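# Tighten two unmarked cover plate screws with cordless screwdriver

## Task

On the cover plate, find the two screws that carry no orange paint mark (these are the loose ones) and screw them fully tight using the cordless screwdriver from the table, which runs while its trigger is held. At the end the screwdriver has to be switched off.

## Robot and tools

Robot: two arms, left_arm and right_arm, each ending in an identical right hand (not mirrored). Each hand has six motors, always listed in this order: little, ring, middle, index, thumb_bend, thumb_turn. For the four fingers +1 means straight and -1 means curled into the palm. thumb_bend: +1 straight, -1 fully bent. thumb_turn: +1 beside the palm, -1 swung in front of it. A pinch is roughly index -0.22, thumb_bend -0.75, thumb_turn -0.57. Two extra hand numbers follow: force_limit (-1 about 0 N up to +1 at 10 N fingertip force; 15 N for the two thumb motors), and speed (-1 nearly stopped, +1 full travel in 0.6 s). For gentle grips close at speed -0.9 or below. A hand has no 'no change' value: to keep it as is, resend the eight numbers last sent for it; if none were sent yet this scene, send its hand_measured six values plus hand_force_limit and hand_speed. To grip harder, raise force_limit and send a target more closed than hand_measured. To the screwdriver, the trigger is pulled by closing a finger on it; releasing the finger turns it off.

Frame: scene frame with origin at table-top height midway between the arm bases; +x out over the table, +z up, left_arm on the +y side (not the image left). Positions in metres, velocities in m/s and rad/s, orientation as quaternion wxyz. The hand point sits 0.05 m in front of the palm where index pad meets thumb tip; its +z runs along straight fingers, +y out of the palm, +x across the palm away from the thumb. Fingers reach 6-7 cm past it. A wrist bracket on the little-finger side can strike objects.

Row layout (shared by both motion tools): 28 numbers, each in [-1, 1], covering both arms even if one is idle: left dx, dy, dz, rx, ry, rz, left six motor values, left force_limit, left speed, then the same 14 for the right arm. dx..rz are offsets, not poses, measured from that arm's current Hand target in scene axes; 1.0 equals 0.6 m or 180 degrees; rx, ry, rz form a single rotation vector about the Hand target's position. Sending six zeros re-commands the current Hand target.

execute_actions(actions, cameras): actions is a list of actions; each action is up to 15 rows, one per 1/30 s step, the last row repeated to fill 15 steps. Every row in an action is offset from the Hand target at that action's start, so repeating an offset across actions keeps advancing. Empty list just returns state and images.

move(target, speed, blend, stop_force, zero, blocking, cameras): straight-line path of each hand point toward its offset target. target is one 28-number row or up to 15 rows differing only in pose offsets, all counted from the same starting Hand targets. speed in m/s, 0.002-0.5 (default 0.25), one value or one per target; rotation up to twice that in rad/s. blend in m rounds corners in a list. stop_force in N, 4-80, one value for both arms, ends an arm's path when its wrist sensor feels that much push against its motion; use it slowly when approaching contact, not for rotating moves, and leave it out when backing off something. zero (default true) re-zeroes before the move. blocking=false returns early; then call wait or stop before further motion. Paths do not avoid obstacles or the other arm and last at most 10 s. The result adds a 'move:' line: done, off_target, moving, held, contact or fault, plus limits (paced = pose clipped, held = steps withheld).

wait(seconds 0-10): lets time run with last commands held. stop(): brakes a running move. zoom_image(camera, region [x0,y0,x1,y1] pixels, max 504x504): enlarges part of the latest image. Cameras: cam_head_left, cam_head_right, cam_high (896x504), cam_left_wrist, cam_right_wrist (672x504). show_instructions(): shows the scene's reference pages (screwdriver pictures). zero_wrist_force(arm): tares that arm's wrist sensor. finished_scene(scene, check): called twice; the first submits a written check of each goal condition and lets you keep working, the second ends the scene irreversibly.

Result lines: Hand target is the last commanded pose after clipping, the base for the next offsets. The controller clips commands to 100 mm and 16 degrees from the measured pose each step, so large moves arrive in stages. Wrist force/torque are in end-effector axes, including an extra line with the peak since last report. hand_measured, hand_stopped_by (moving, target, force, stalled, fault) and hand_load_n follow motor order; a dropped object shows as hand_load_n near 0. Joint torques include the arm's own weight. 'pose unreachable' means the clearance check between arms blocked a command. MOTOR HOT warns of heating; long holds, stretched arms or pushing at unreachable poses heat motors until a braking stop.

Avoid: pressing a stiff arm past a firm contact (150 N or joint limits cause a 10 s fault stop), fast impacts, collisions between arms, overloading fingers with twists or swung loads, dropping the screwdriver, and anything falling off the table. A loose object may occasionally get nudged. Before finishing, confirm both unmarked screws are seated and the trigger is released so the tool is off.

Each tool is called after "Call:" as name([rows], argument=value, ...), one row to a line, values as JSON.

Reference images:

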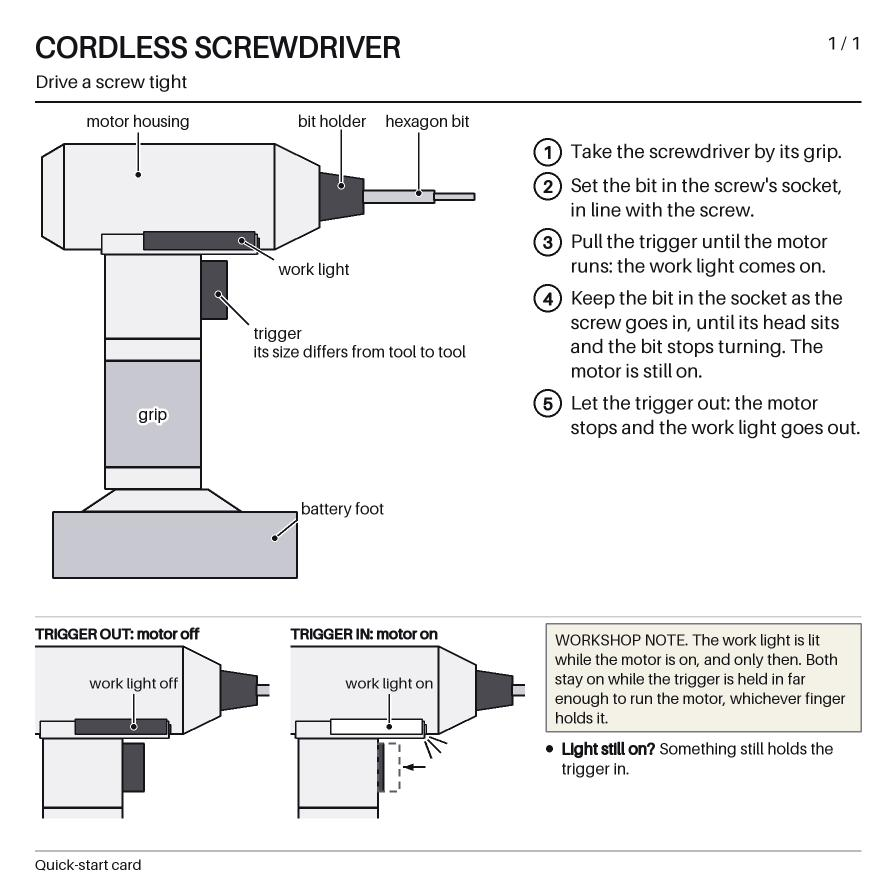

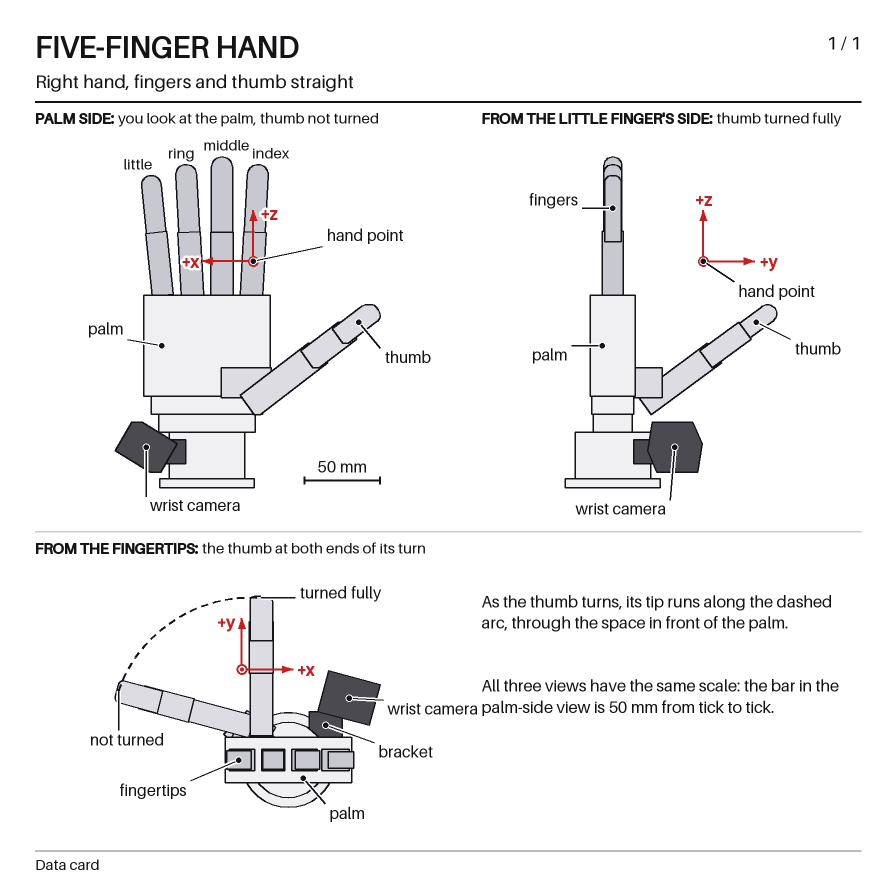

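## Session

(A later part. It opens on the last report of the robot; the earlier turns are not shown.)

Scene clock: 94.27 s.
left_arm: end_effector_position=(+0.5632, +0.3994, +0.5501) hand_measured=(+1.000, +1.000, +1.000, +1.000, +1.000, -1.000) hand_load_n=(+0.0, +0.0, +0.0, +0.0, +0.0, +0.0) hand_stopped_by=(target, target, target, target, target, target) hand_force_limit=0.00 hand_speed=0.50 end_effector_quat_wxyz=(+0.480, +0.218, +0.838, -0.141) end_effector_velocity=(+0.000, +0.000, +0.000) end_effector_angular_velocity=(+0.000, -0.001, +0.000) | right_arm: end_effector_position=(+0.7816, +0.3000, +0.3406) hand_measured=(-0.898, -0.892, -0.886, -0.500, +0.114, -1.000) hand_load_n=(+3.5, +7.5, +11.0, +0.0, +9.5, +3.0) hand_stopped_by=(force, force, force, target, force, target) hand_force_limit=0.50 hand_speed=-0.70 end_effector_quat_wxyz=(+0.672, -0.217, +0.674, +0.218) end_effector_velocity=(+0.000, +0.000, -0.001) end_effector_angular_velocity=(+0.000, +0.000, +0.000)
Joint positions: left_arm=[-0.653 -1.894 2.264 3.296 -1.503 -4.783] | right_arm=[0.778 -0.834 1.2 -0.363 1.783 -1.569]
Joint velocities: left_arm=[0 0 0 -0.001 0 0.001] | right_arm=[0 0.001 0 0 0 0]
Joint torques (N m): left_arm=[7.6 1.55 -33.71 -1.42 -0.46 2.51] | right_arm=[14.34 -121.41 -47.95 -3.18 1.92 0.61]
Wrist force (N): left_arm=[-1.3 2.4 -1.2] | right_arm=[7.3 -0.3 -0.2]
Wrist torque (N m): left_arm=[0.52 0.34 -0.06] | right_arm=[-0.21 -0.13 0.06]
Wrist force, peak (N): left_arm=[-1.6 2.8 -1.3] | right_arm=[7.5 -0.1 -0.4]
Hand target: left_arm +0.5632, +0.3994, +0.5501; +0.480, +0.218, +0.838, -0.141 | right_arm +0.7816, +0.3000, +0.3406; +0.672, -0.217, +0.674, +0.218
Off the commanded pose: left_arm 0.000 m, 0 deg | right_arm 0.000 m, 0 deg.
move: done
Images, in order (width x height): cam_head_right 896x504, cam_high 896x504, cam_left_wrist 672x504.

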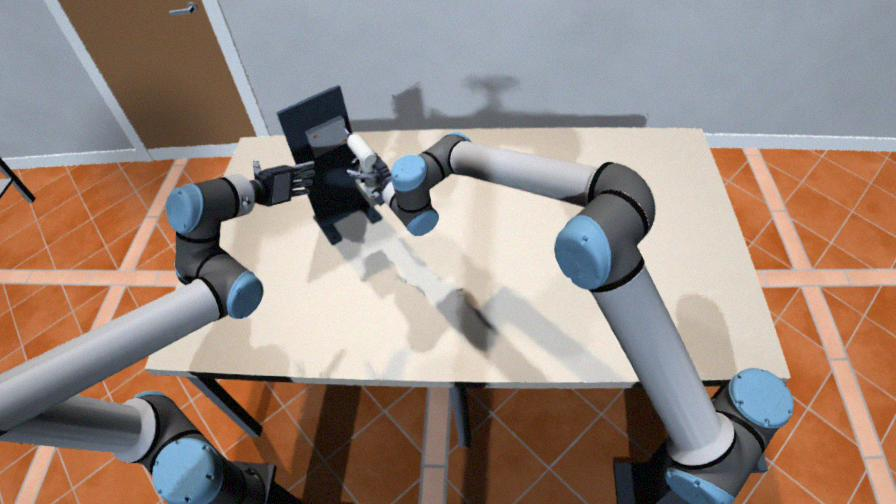

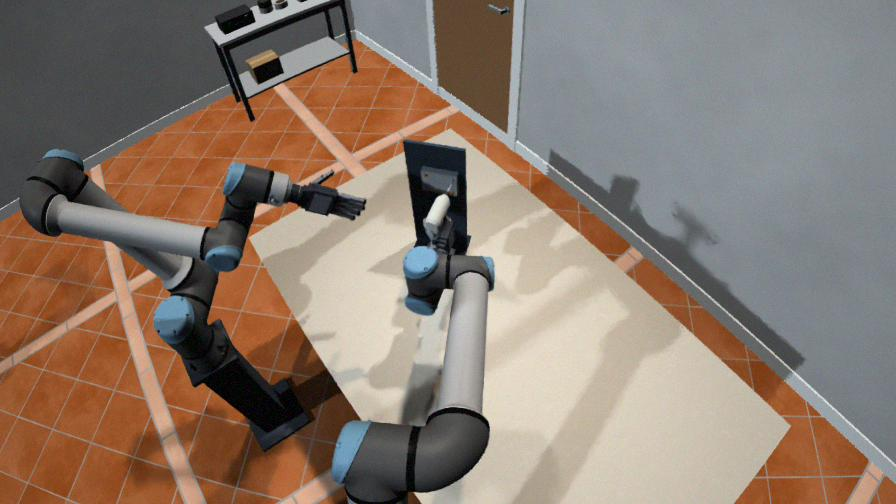

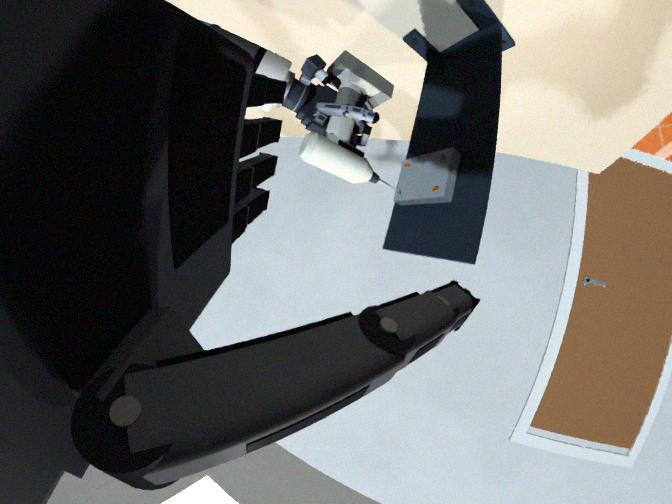

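Call:
move(target=[0,0,0,0,0,0,1,1,1,1,1,-1,0,0.5,0.0189,0.0137,0,0,0,0,-0.98,-0.98,-0.98,-0.5,-0.98,-1,0.5,-0.7], speed=0.01, stop_force=4, cameras=["cam_left_wrist","cam_head_right","cam_high"])

Call:
zoom_image(camera="cam_left_wrist", region=[376, 170, 416, 200])

Call:
zoom_image(camera="cam_head_right", region=[320, 110, 360, 140])

Call:
zoom_image(camera="cam_high", region=[430, 165, 470, 195])

Scene clock: 96.43 s.
left_arm: end_effector_position=(+0.5632, +0.3994, +0.5501) hand_measured=(+1.000, +1.000, +1.000, +1.000, +1.000, -1.000) hand_load_n=(+0.0, +0.0, +0.0, +0.0, +0.5, -0.5) hand_stopped_by=(target, target, target, target, target, target) hand_force_limit=0.00 hand_speed=0.50 end_effector_quat_wxyz=(+0.480, +0.218, +0.838, -0.141) end_effector_velocity=(+0.000, +0.000, +0.000) end_effector_angular_velocity=(+0.000, +0.000, +0.001) | right_arm: end_effector_position=(+0.7905, +0.3064, +0.3406) hand_measured=(-0.898, -0.892, -0.886, -0.500, +0.114, -1.000) hand_load_n=(+4.0, +7.5, +10.5, +0.0, +10.0, +2.5) hand_stopped_by=(force, force, force, target, force, target) hand_force_limit=0.50 hand_speed=-0.70 end_effector_quat_wxyz=(+0.672, -0.217, +0.674, +0.218) end_effector_velocity=(+0.000, +0.000, +0.001) end_effector_angular_velocity=(+0.001, -0.001, +0.000)
Joint positions: left_arm=[-0.653 -1.894 2.264 3.296 -1.503 -4.783] | right_arm=[0.775 -0.817 1.17 -0.35 1.781 -1.569]
Joint velocities: left_arm=[0 0 0 0.001 0.001 0] | right_arm=[0 -0.001 0 -0.001 0 0]
Joint torques (N m): left_arm=[7.84 0.79 -33.42 -2.03 -0.59 3.22] | right_arm=[8.78 -123.26 -41.53 -6.54 1.71 0.49]
Wrist force (N): left_arm=[-1.2 2.3 -1.2] | right_arm=[7.3 -0.2 -0.5]
Wrist torque (N m): left_arm=[0.50 0.33 -0.06] | right_arm=[-0.18 -0.11 0.06]
Wrist force, peak (N): left_arm=[-1.3 2.9 -1.2] | right_arm=[11.0 0.3 -11.5]
Hand target: left_arm +0.5632, +0.3994, +0.5501; +0.480, +0.218, +0.838, -0.141 | right_arm +0.7905, +0.3064, +0.3406; +0.672, -0.217, +0.674, +0.218
Off the commanded pose: left_arm 0.000 m, 0 deg | right_arm 0.003 m, 0 deg.
move: contact (right_arm)
Images, in order (width x height): cam_head_right 896x504, cam_high 896x504, cam_left_wrist 672x504.

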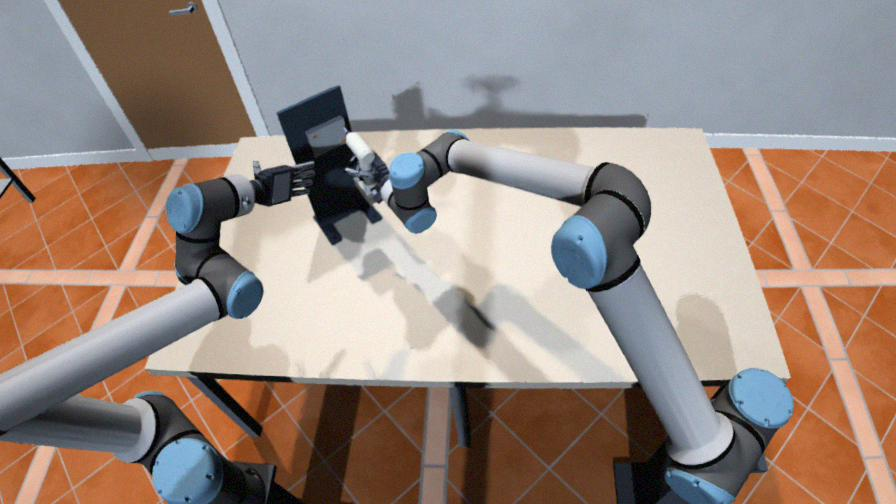

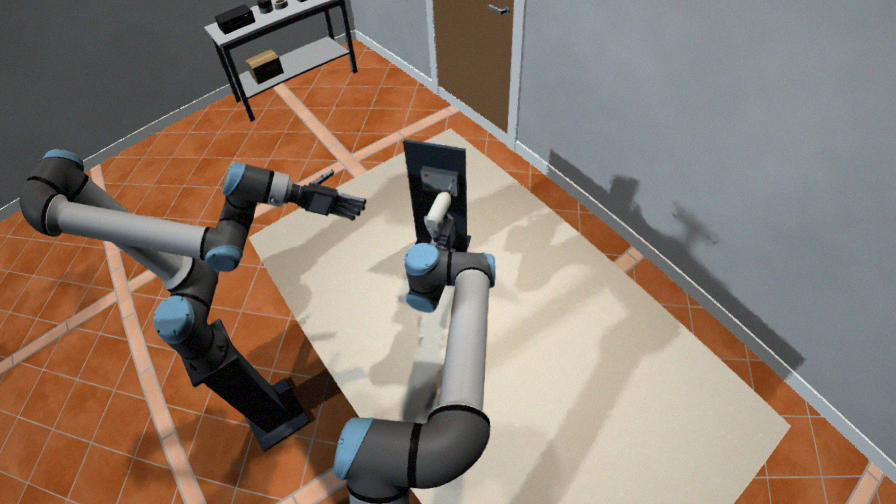

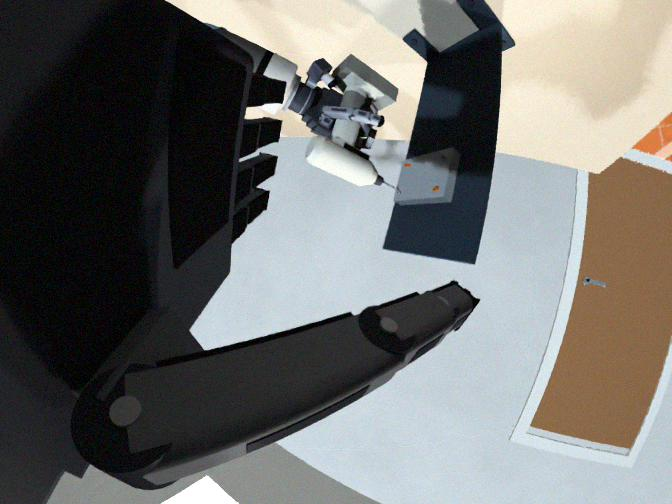

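Scaled by 12.600 from the camera's 672x504 image, which has a finer 960x720 frame.

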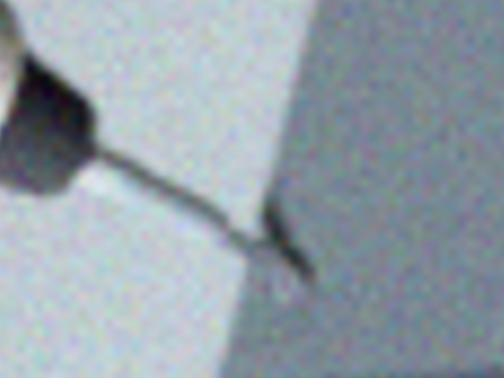

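Scaled by 12.600.

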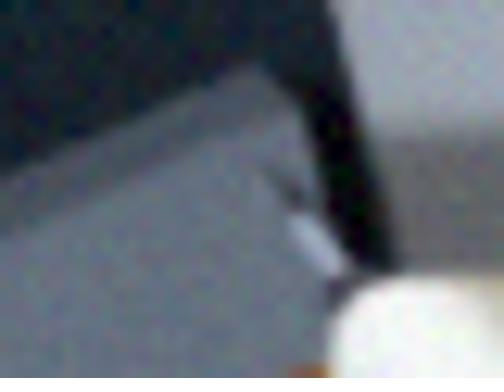

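Scaled by 12.600.

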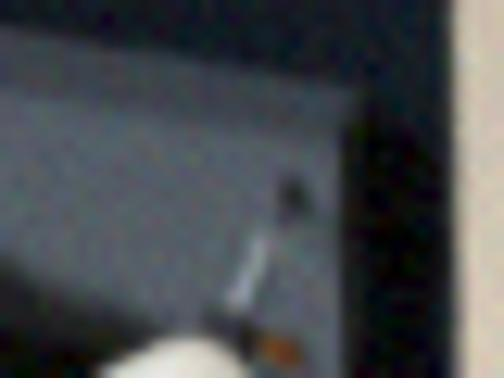

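Call:
execute_actions([
  [[0,0,0,0,0,0,1,1,1,1,1,-1,0,0.5,0.0009,0.00065,0,0,0,0,-0.98,-0.98,-0.98,-0.9,-0.98,-1,0.5,-0.6]],
], cameras=["cam_left_wrist"])

Call:
wait(seconds=0.3, cameras=["cam_left_wrist"])

Call:
zoom_image(camera="cam_left_wrist", region=[340, 140, 420, 200])

Scene clock: 97.63 s.
left_arm: end_effector_position=(+0.5632, +0.3994, +0.5501) hand_measured=(+1.000, +1.000, +1.000, +1.000, +1.000, -1.000) hand_load_n=(+0.0, +0.0, -0.5, +0.0, +0.0, -0.5) hand_stopped_by=(target, target, target, target, target, target) hand_force_limit=0.00 hand_speed=0.50 end_effector_quat_wxyz=(+0.480, +0.218, +0.838, -0.141) end_effector_velocity=(+0.000, +0.000, +0.000) end_effector_angular_velocity=(+0.001, +0.000, -0.001) | right_arm: end_effector_position=(+0.7910, +0.3068, +0.3406) hand_measured=(-0.898, -0.892, -0.886, -0.886, +0.114, -1.000) hand_load_n=(+3.5, +6.5, +9.0, +12.0, +11.0, +1.0) hand_stopped_by=(force, force, force, force, force, target) hand_force_limit=0.50 hand_speed=-0.60 end_effector_quat_wxyz=(+0.672, -0.217, +0.674, +0.218) end_effector_velocity=(+0.000, +0.000, +0.001) end_effector_angular_velocity=(+0.000, -0.001, +0.000)
Joint positions: left_arm=[-0.653 -1.894 2.264 3.296 -1.503 -4.783] | right_arm=[0.775 -0.816 1.168 -0.35 1.78 -1.569]
Joint velocities: left_arm=[0 0 0 0 0 0.001] | right_arm=[0 -0.001 0 0 0 0]
Joint torques (N m): left_arm=[5.31 -0.27 -34.08 -2.02 -0.64 3.64] | right_arm=[-21.2 -123.95 -57.47 -8.93 0.92 0.33]
Wrist force (N): left_arm=[-1.1 2.4 -1.2] | right_arm=[12.4 2.0 -13.6]
Wrist torque (N m): left_arm=[0.53 0.31 -0.05] | right_arm=[0.12 -0.26 0.13]
Wrist force, peak (N): left_arm=[-1.2 2.6 -1.3] | right_arm=[13.3 -0.5 -19.0]
Hand target: left_arm +0.5632, +0.3994, +0.5501; +0.480, +0.218, +0.838, -0.141 | right_arm +0.7910, +0.3068, +0.3406; +0.672, -0.217, +0.674, +0.218
Off the commanded pose: left_arm 0.000 m, 0 deg | right_arm 0.000 m, 0 deg.
Images, in order (width x height): cam_left_wrist 672x504.

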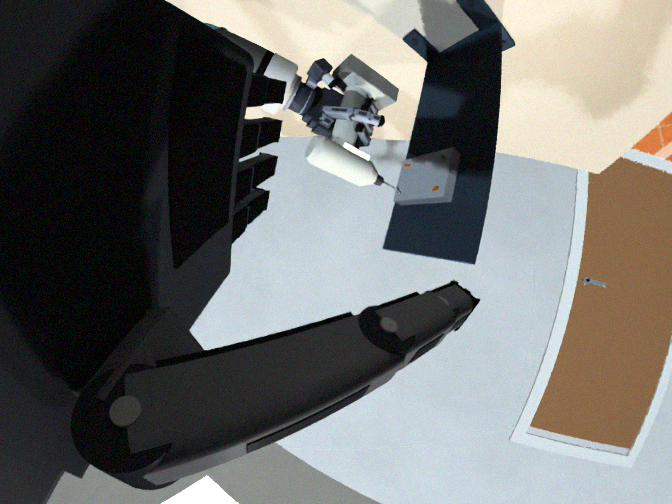

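Scene clock: 97.93 s.
left_arm: end_effector_position=(+0.5632, +0.3994, +0.5501) hand_measured=(+1.000, +1.000, +1.000, +1.000, +1.000, -1.000) hand_load_n=(+0.0, +0.0, +0.0, +0.0, +0.0, +0.0) hand_stopped_by=(target, target, target, target, target, target) hand_force_limit=0.00 hand_speed=0.50 end_effector_quat_wxyz=(+0.480, +0.218, +0.838, -0.141) end_effector_velocity=(+0.000, +0.000, +0.000) end_effector_angular_velocity=(+0.000, +0.000, +0.000) | right_arm: end_effector_position=(+0.7910, +0.3068, +0.3406) hand_measured=(-0.898, -0.892, -0.886, -0.886, +0.114, -1.000) hand_load_n=(+3.5, +6.5, +8.5, +12.5, +10.5, +1.0) hand_stopped_by=(force, force, force, force, force, target) hand_force_limit=0.50 hand_speed=-0.60 end_effector_quat_wxyz=(+0.672, -0.217, +0.674, +0.218) end_effector_velocity=(+0.000, +0.000, +0.000) end_effector_angular_velocity=(+0.000, +0.000, +0.000)
Joint positions: left_arm=[-0.653 -1.894 2.264 3.296 -1.503 -4.783] | right_arm=[0.775 -0.816 1.168 -0.35 1.781 -1.569]
Joint velocities: left_arm=[0 0 0 0 0 0] | right_arm=[0 0 0 0 0 0]
Joint torques (N m): left_arm=[8.57 3.32 -33.98 -2.2 -0.1 2.99] | right_arm=[-20.43 -126.22 -56.36 -8.58 1.83 0.46]
Wrist force (N): left_arm=[-1.6 2.3 -1.0] | right_arm=[12.7 1.5 -14.5]
Wrist torque (N m): left_arm=[0.49 0.37 -0.09] | right_arm=[0.09 -0.25 0.13]
Wrist force, peak (N): left_arm=[-1.7 2.4 -1.3] | right_arm=[12.7 1.5 -14.5]
Hand target: left_arm +0.5632, +0.3994, +0.5501; +0.480, +0.218, +0.838, -0.141 | right_arm +0.7910, +0.3068, +0.3406; +0.672, -0.217, +0.674, +0.218
Off the commanded pose: left_arm 0.000 m, 0 deg | right_arm 0.000 m, 0 deg.
wait: 0.30 s; at rest by 0.17 s
Images, in order (width x height): cam_left_wrist 672x504.

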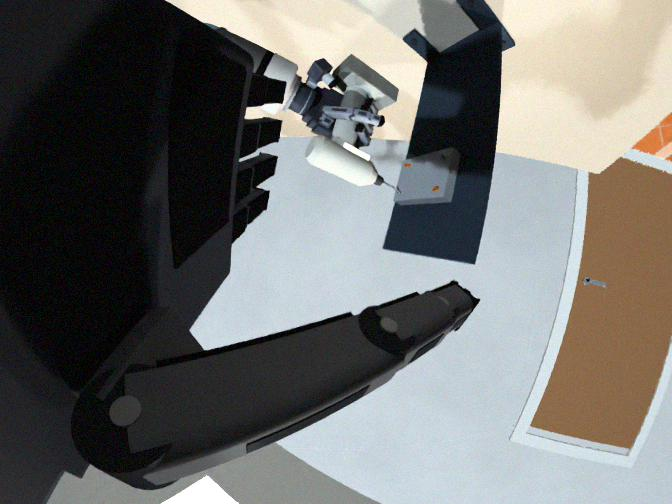

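Scaled by 6.300 from the camera's 672x504 image, which has a finer 960x720 frame.

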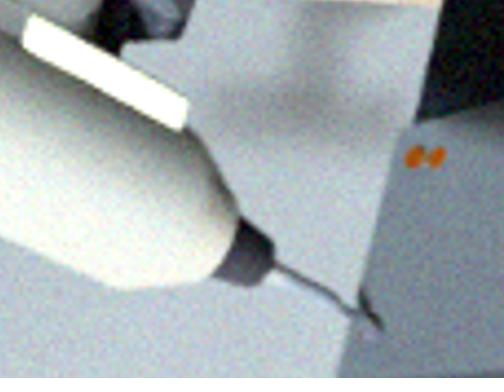

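Call:
move([
  [0,0,0,0,0,0,1,1,1,1,1,-1,0,0.5,-0.0081,-0.0059,0,0,0,0,-0.98,-0.98,-0.98,-0.5,-0.98,-1,0.5,-0.6],
  [0,0,0,0,0,0,1,1,1,1,1,-1,0,0.5,-0.0198,0.0103,0,0,0,0,-0.98,-0.98,-0.98,-0.5,-0.98,-1,0.5,-0.6],
], speed=0.04, cameras=["cam_left_wrist"])

Call:
zoom_image(camera="cam_left_wrist", region=[376, 170, 416, 200])

Call:
move(target=[0,0,0,0,0,0,1,1,1,1,1,-1,0,0.5,0.0216,0.0157,0,0,0,0,-0.98,-0.98,-0.98,-0.5,-0.98,-1,0.5,-0.6], speed=0.01, stop_force=4, cameras=["cam_left_wrist","cam_head_right","cam_high"])

Call:
zoom_image(camera="cam_left_wrist", region=[376, 170, 416, 200])

Scene clock: 99.13 s.
left_arm: end_effector_position=(+0.5632, +0.3994, +0.5501) hand_measured=(+1.000, +1.000, +1.000, +1.000, +1.000, -1.000) hand_load_n=(+0.0, +0.0, +0.0, +0.0, +0.0, +0.0) hand_stopped_by=(target, target, target, target, target, target) hand_force_limit=0.00 hand_speed=0.50 end_effector_quat_wxyz=(+0.480, +0.218, +0.838, -0.141) end_effector_velocity=(+0.000, +0.001, +0.000) end_effector_angular_velocity=(+0.000, -0.001, +0.001) | right_arm: end_effector_position=(+0.7790, +0.3131, +0.3405) hand_measured=(-0.898, -0.892, -0.886, -0.500, +0.114, -1.000) hand_load_n=(+2.0, +6.0, +10.5, +0.0, +10.5, +3.0) hand_stopped_by=(force, force, force, target, force, target) hand_force_limit=0.50 hand_speed=-0.60 end_effector_quat_wxyz=(+0.672, -0.217, +0.674, +0.218) end_effector_velocity=(+0.000, +0.000, +0.001) end_effector_angular_velocity=(+0.000, -0.001, +0.000)
Joint positions: left_arm=[-0.653 -1.894 2.264 3.296 -1.503 -4.783] | right_arm=[0.789 -0.818 1.171 -0.351 1.794 -1.569]
Joint velocities: left_arm=[0.001 0 0 -0.001 0.001 0] | right_arm=[0 -0.001 0 -0.001 -0.001 0]
Joint torques (N m): left_arm=[5.71 -0.33 -34.58 -2.25 -0.15 2.72] | right_arm=[-15.22 -124.67 -41.27 -6.21 -1.37 0.4]
Wrist force (N): left_arm=[-1.4 2.4 -1.4] | right_arm=[7.1 0.0 -0.7]
Wrist torque (N m): left_arm=[0.54 0.36 -0.07] | right_arm=[-0.13 -0.08 0.06]
Wrist force, peak (N): left_arm=[-1.4 2.9 -1.3] | right_arm=[12.7 1.8 -13.9]
Hand target: left_arm +0.5632, +0.3994, +0.5501; +0.480, +0.218, +0.838, -0.141 | right_arm +0.7791, +0.3130, +0.3406; +0.672, -0.217, +0.674, +0.218
Off the commanded pose: left_arm 0.000 m, 0 deg | right_arm 0.000 m, 0 deg.
move: done
Images, in order (width x height): cam_left_wrist 672x504.

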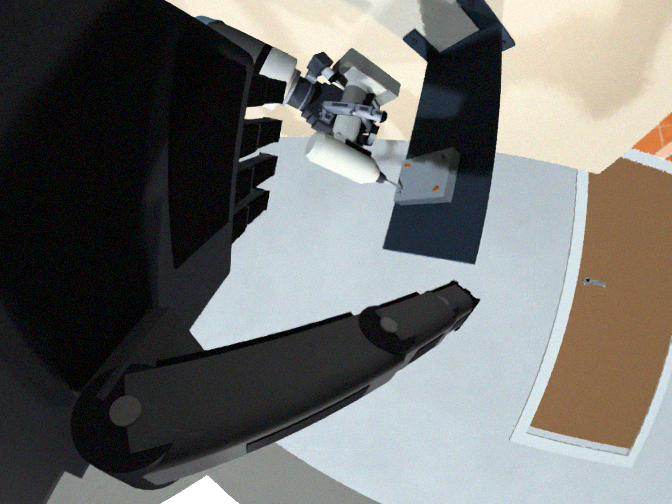

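Scaled by 12.600 from the camera's 672x504 image, which has a finer 960x720 frame.

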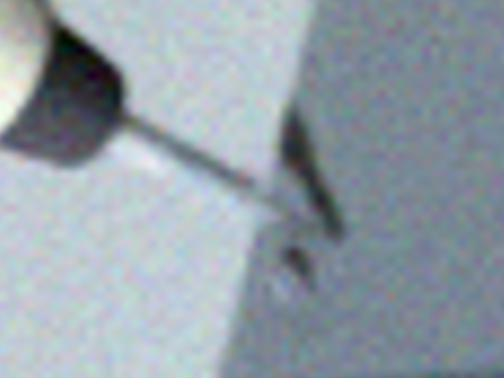

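Scene clock: 100.53 s.
left_arm: end_effector_position=(+0.5632, +0.3994, +0.5501) hand_measured=(+1.000, +1.000, +1.000, +1.000, +1.000, -1.000) hand_load_n=(+0.0, +0.0, +0.0, +0.0, +0.0, +0.0) hand_stopped_by=(target, target, target, target, target, target) hand_force_limit=0.00 hand_speed=0.50 end_effector_quat_wxyz=(+0.480, +0.218, +0.838, -0.141) end_effector_velocity=(+0.000, +0.000, +0.000) end_effector_angular_velocity=(+0.000, +0.000, +0.001) | right_arm: end_effector_position=(+0.7831, +0.3158, +0.3406) hand_measured=(-0.898, -0.892, -0.886, -0.500, +0.114, -1.000) hand_load_n=(+2.5, +6.0, +10.0, +0.0, +10.5, +2.5) hand_stopped_by=(force, force, force, target, force, target) hand_force_limit=0.50 hand_speed=-0.60 end_effector_quat_wxyz=(+0.672, -0.217, +0.674, +0.218) end_effector_velocity=(+0.000, +0.000, -0.002) end_effector_angular_velocity=(-0.002, +0.001, +0.000)
Joint positions: left_arm=[-0.653 -1.894 2.264 3.296 -1.503 -4.783] | right_arm=[0.788 -0.81 1.157 -0.345 1.793 -1.569]
Joint velocities: left_arm=[0 0.001 0 0 0 0] | right_arm=[0 0.001 0 0.001 0 0]
Joint torques (N m): left_arm=[5.55 1.3 -34.12 -2.4 0.07 2.62] | right_arm=[10.8 -126.56 -42.13 -6.38 1.42 0.14]
Wrist force (N): left_arm=[-1.3 2.4 -1.4] | right_arm=[7.7 -0.2 -1.2]
Wrist torque (N m): left_arm=[0.53 0.35 -0.06] | right_arm=[-0.15 -0.14 0.08]
Wrist force, peak (N): left_arm=[-1.8 2.4 -1.8] | right_arm=[11.1 -0.3 -12.0]
Hand target: left_arm +0.5632, +0.3994, +0.5501; +0.480, +0.218, +0.838, -0.141 | right_arm +0.7831, +0.3159, +0.3406; +0.672, -0.217, +0.674, +0.218
Off the commanded pose: left_arm 0.000 m, 0 deg | right_arm 0.011 m, 0 deg.
move: contact (right_arm)
Images, in order (width x height): cam_head_right 896x504, cam_high 896x504, cam_left_wrist 672x504.

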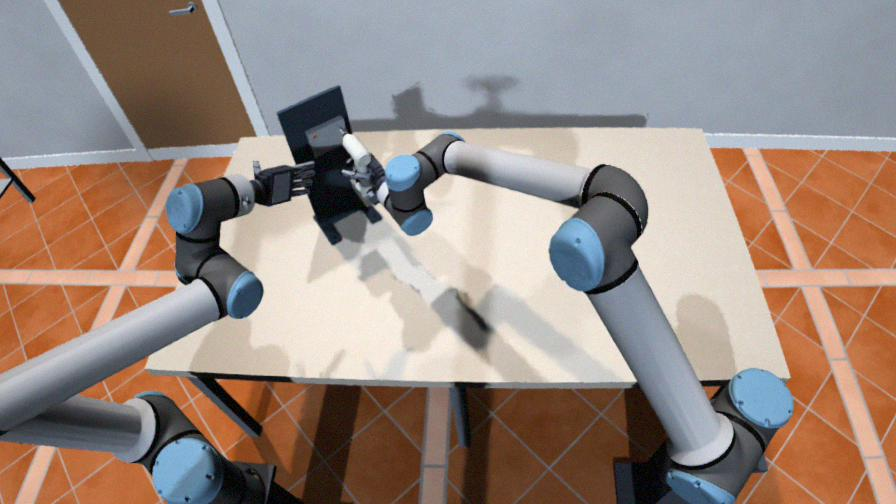

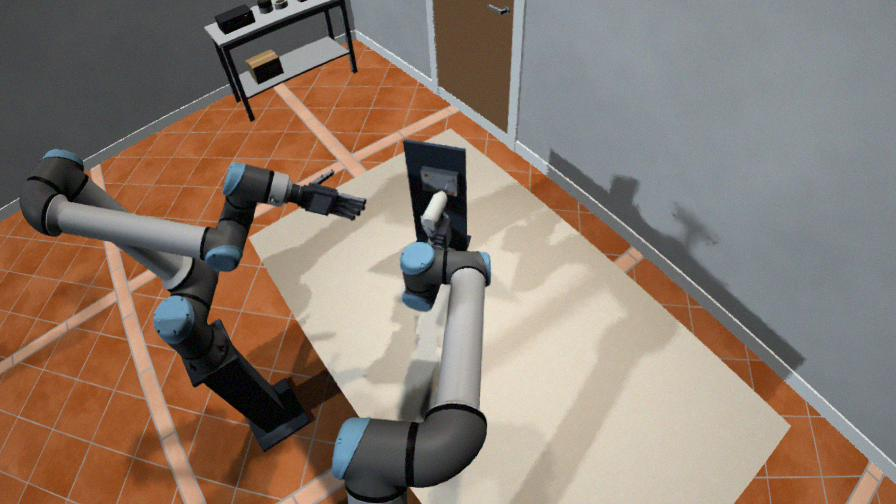

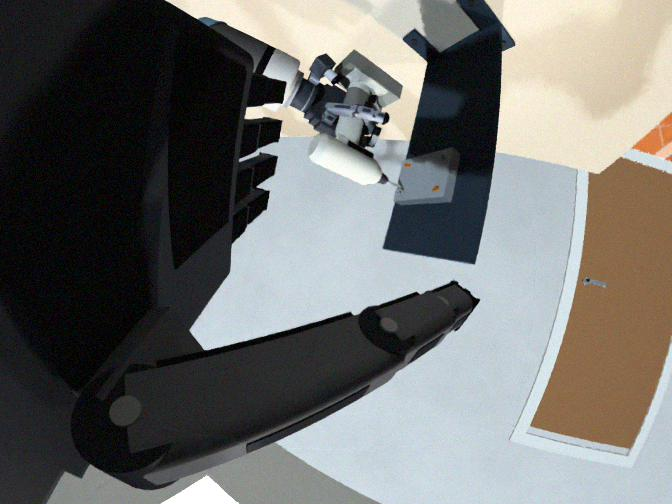

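Scaled by 12.600 from the camera's 672x504 image, which has a finer 960x720 frame.

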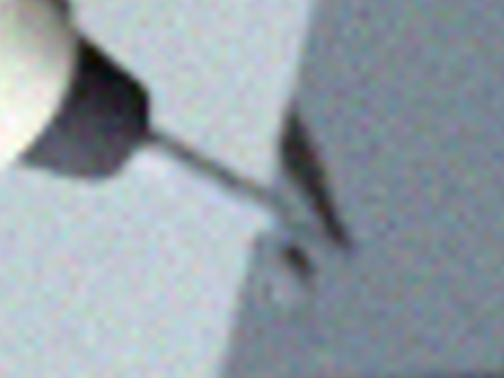

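Call:
move(target=[0.1283,0.2667,0.0167,0,0,-0.1944,1,1,1,1,1,-1,0,0.5,-0.0135,-0.0098,0,0,0,0,-0.98,-0.98,-0.98,-0.5,-0.98,-1,0.5,-0.6], speed=0.1)

Scene clock: 104.90 s.
left_arm: end_effector_position=(+0.6404, +0.5602, +0.5603) hand_measured=(+1.000, +1.000, +1.000, +1.000, +1.000, -1.000) hand_load_n=(+0.0, +0.0, +0.0, +0.0, +0.0, -0.5) hand_stopped_by=(target, target, target, target, target, target) hand_force_limit=0.00 hand_speed=0.50 end_effector_quat_wxyz=(+0.415, +0.460, +0.734, -0.278) end_effector_velocity=(+0.000, +0.000, +0.000) end_effector_angular_velocity=(+0.000, +0.000, +0.001) | right_arm: end_effector_position=(+0.7749, +0.3100, +0.3406) hand_measured=(-0.898, -0.892, -0.886, -0.500, +0.114, -1.000) hand_load_n=(+2.5, +6.0, +10.0, +0.0, +10.5, +2.5) hand_stopped_by=(force, force, force, target, force, target) hand_force_limit=0.50 hand_speed=-0.60 end_effector_quat_wxyz=(+0.672, -0.217, +0.674, +0.218) end_effector_velocity=(+0.000, +0.000, +0.001) end_effector_angular_velocity=(+0.000, +0.000, +0.000)
Joint positions: left_arm=[0.005 -1.644 1.979 3.804 -2.504 -3.849] | right_arm=[0.79 -0.826 1.185 -0.357 1.795 -1.569]
Joint velocities: left_arm=[0 -0.001 0 0 0.001 -0.001] | right_arm=[0 -0.001 0 0.001 0 0]
Joint torques (N m): left_arm=[-5.18 -50.48 -30.23 -3.55 -1.43 2.62] | right_arm=[13.12 -113.16 -50.65 -5.13 1.84 0.22]
Wrist force (N): left_arm=[-1.4 2.5 -1.7] | right_arm=[7.2 -0.3 -0.6]
Wrist torque (N m): left_arm=[0.59 0.37 -0.08] | right_arm=[-0.18 -0.11 0.07]
Wrist force, peak (N): left_arm=[-1.5 3.2 -1.9] | right_arm=[7.7 -0.1 -1.3]
Hand target: left_arm +0.6403, +0.5601, +0.5603; +0.415, +0.460, +0.734, -0.278 | right_arm +0.7750, +0.3100, +0.3406; +0.672, -0.217, +0.674, +0.218
Off the commanded pose: left_arm 0.001 m, 0 deg | right_arm 0.000 m, 0 deg.
move: done

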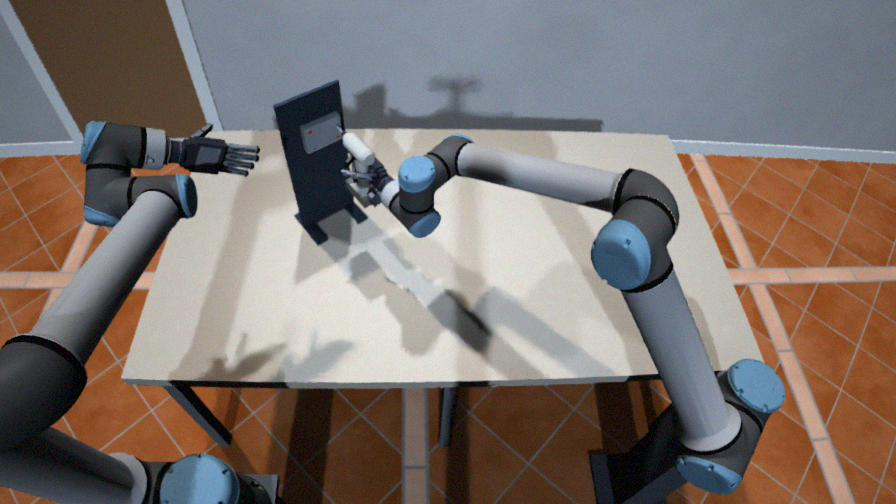

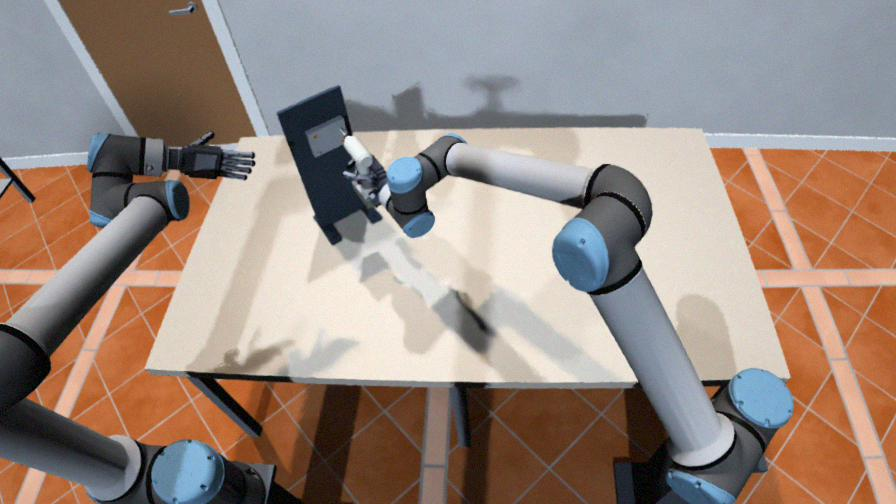

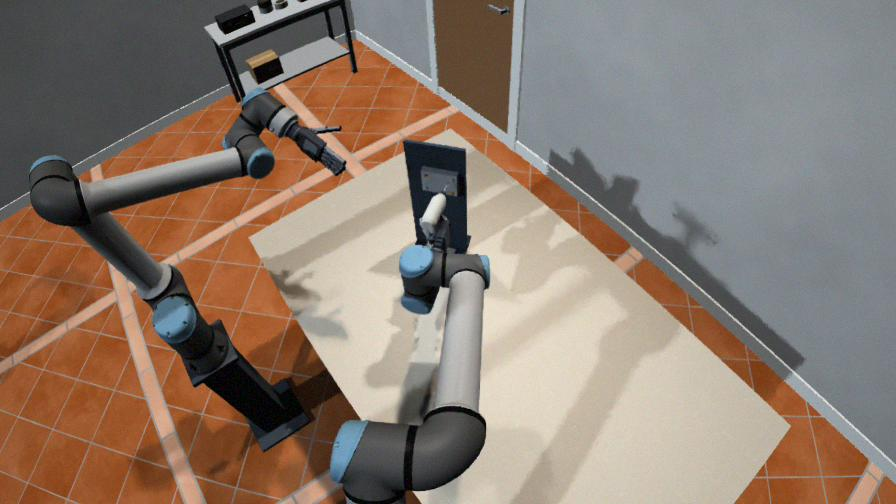

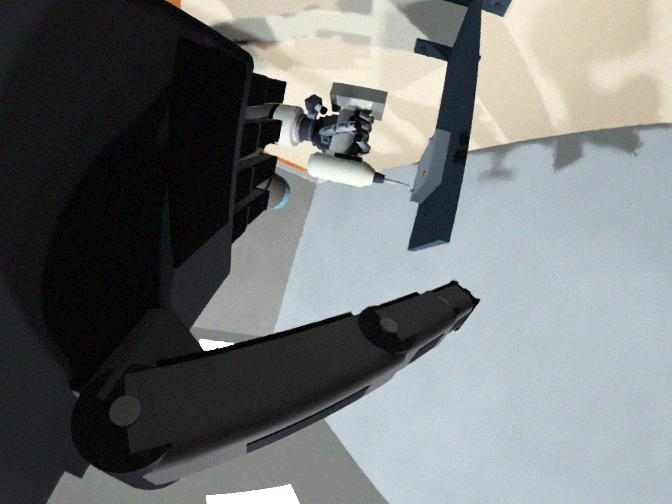

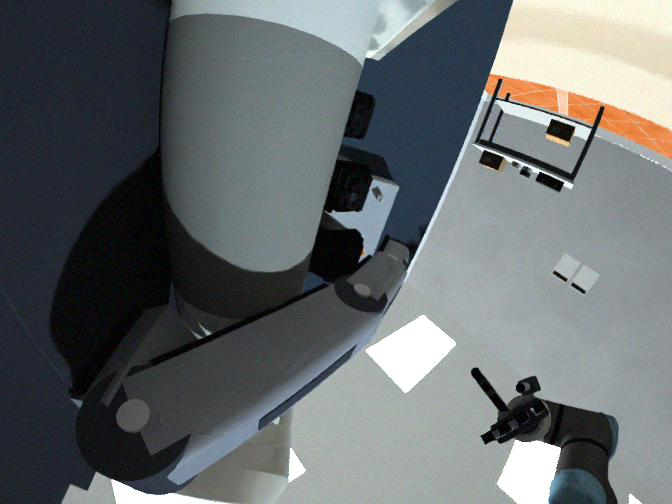

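Call:
zoom_image(camera="cam_left_wrist", region=[370, 150, 450, 210])

Call:
zoom_image(camera="cam_right_wrist", region=[330, 140, 450, 280])

Call:
zoom_image(camera="cam_head_right", region=[300, 110, 380, 170])

Call:
zoom_image(camera="cam_high", region=[400, 150, 480, 210])

Scaled by 6.300 from the camera's 672x504 image, which has a finer 960x720 frame.

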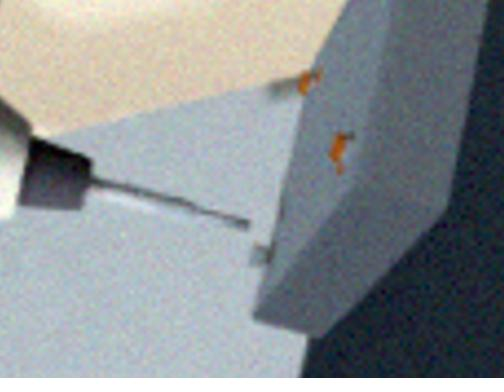

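Scaled by 3.600 from the camera's 672x504 image, which has a finer 960x720 frame.

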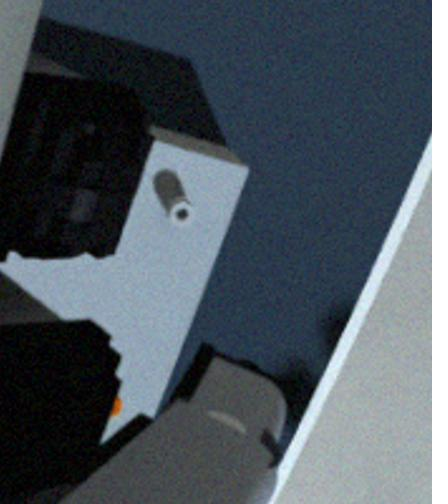

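Scaled by 6.300.

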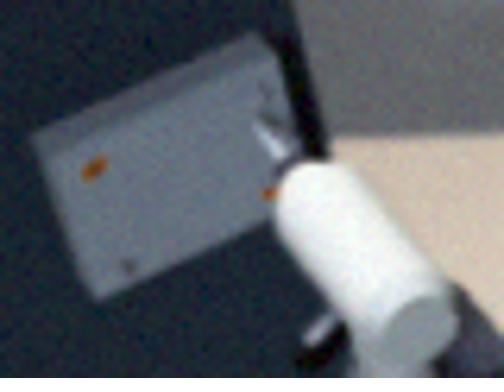

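Scaled by 6.300.

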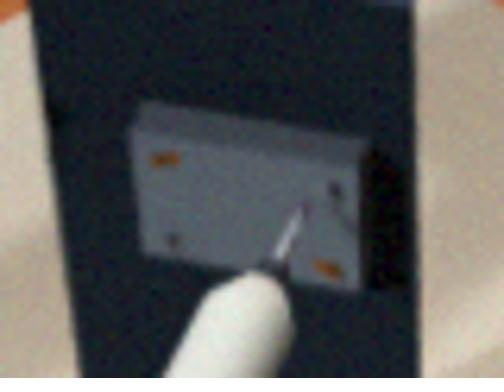

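Call:
move(target=[0,0,0,0,0,0,1,1,1,1,1,-1,0,0.5,0.01174,-0.0162,0,0,0,0,-0.98,-0.98,-0.98,-0.5,-0.98,-1,0.5,-0.6], speed=0.1, cameras=["cam_left_wrist","cam_right_wrist"])

Call:
zoom_image(camera="cam_left_wrist", region=[370, 150, 450, 210])

Call:
zoom_image(camera="cam_right_wrist", region=[330, 140, 450, 280])

Scene clock: 106.10 s.
left_arm: end_effector_position=(+0.6403, +0.5601, +0.5603) hand_measured=(+1.000, +1.000, +1.000, +1.000, +1.000, -1.000) hand_load_n=(+0.0, +0.0, +0.0, +0.0, +0.0, +0.0) hand_stopped_by=(target, target, target, target, target, target) hand_force_limit=0.00 hand_speed=0.50 end_effector_quat_wxyz=(+0.415, +0.460, +0.734, -0.278) end_effector_velocity=(+0.000, -0.001, +0.000) end_effector_angular_velocity=(+0.000, +0.001, +0.000) | right_arm: end_effector_position=(+0.7821, +0.3001, +0.3406) hand_measured=(-0.898, -0.892, -0.886, -0.500, +0.114, -1.000) hand_load_n=(+2.0, +6.5, +10.5, +0.0, +10.0, +2.5) hand_stopped_by=(force, force, force, target, force, target) hand_force_limit=0.50 hand_speed=-0.60 end_effector_quat_wxyz=(+0.672, -0.217, +0.674, +0.218) end_effector_velocity=(+0.000, +0.001, -0.001) end_effector_angular_velocity=(+0.001, +0.000, +0.000)
Joint positions: left_arm=[0.005 -1.644 1.979 3.804 -2.504 -3.849] | right_arm=[0.777 -0.834 1.199 -0.363 1.783 -1.569]
Joint velocities: left_arm=[-0.001 0 0 0 0 -0.001] | right_arm=[0.001 0.001 -0.001 -0.001 0.001 0]
Joint torques (N m): left_arm=[-11.88 -52.28 -32.12 -4.39 -2.76 2.15] | right_arm=[12.14 -107.31 -53.12 -4.52 1.4 0.34]
Wrist force (N): left_arm=[-1.6 2.8 -0.9] | right_arm=[6.8 0.1 -0.4]
Wrist torque (N m): left_arm=[0.60 0.38 -0.08] | right_arm=[-0.14 -0.05 0.05]
Wrist force, peak (N): left_arm=[-1.7 2.8 -1.3] | right_arm=[7.5 -0.4 -0.5]
Hand target: left_arm +0.6403, +0.5601, +0.5603; +0.415, +0.460, +0.734, -0.278 | right_arm +0.7820, +0.3003, +0.3406; +0.672, -0.217, +0.674, +0.218
Off the commanded pose: left_arm 0.000 m, 0 deg | right_arm 0.000 m, 0 deg.
move: done
Images, in order (width x height): cam_left_wrist 672x504, cam_right_wrist 672x504.

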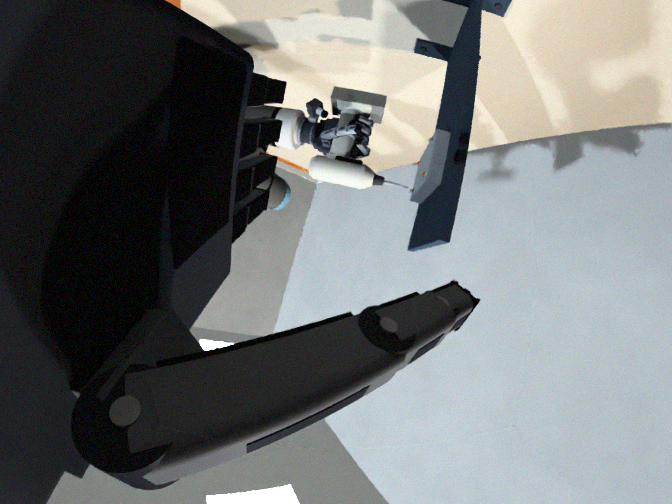

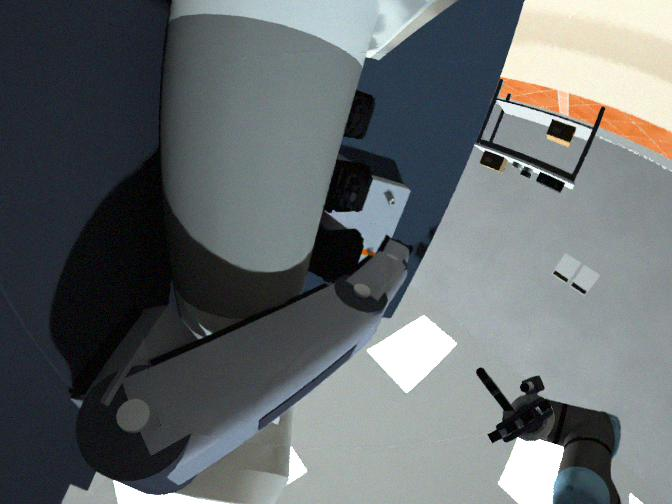

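Scaled by 6.300 from the camera's 672x504 image, which has a finer 960x720 frame.

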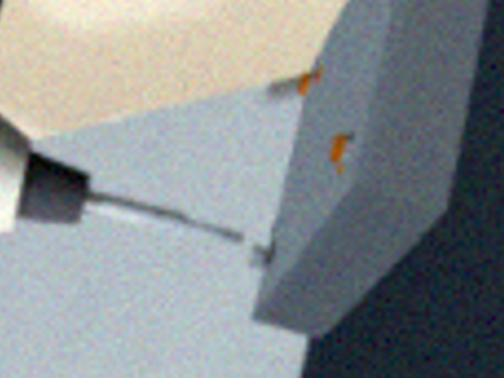

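Scaled by 3.600 from the camera's 672x504 image, which has a finer 960x720 frame.

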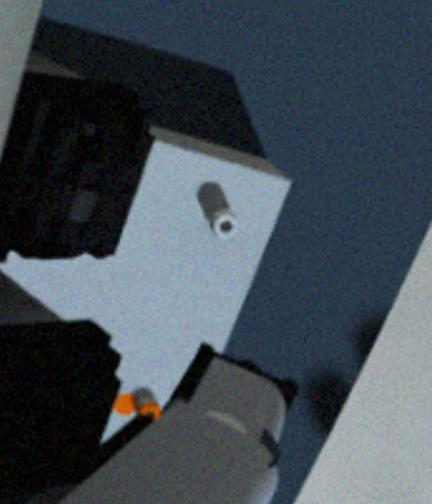

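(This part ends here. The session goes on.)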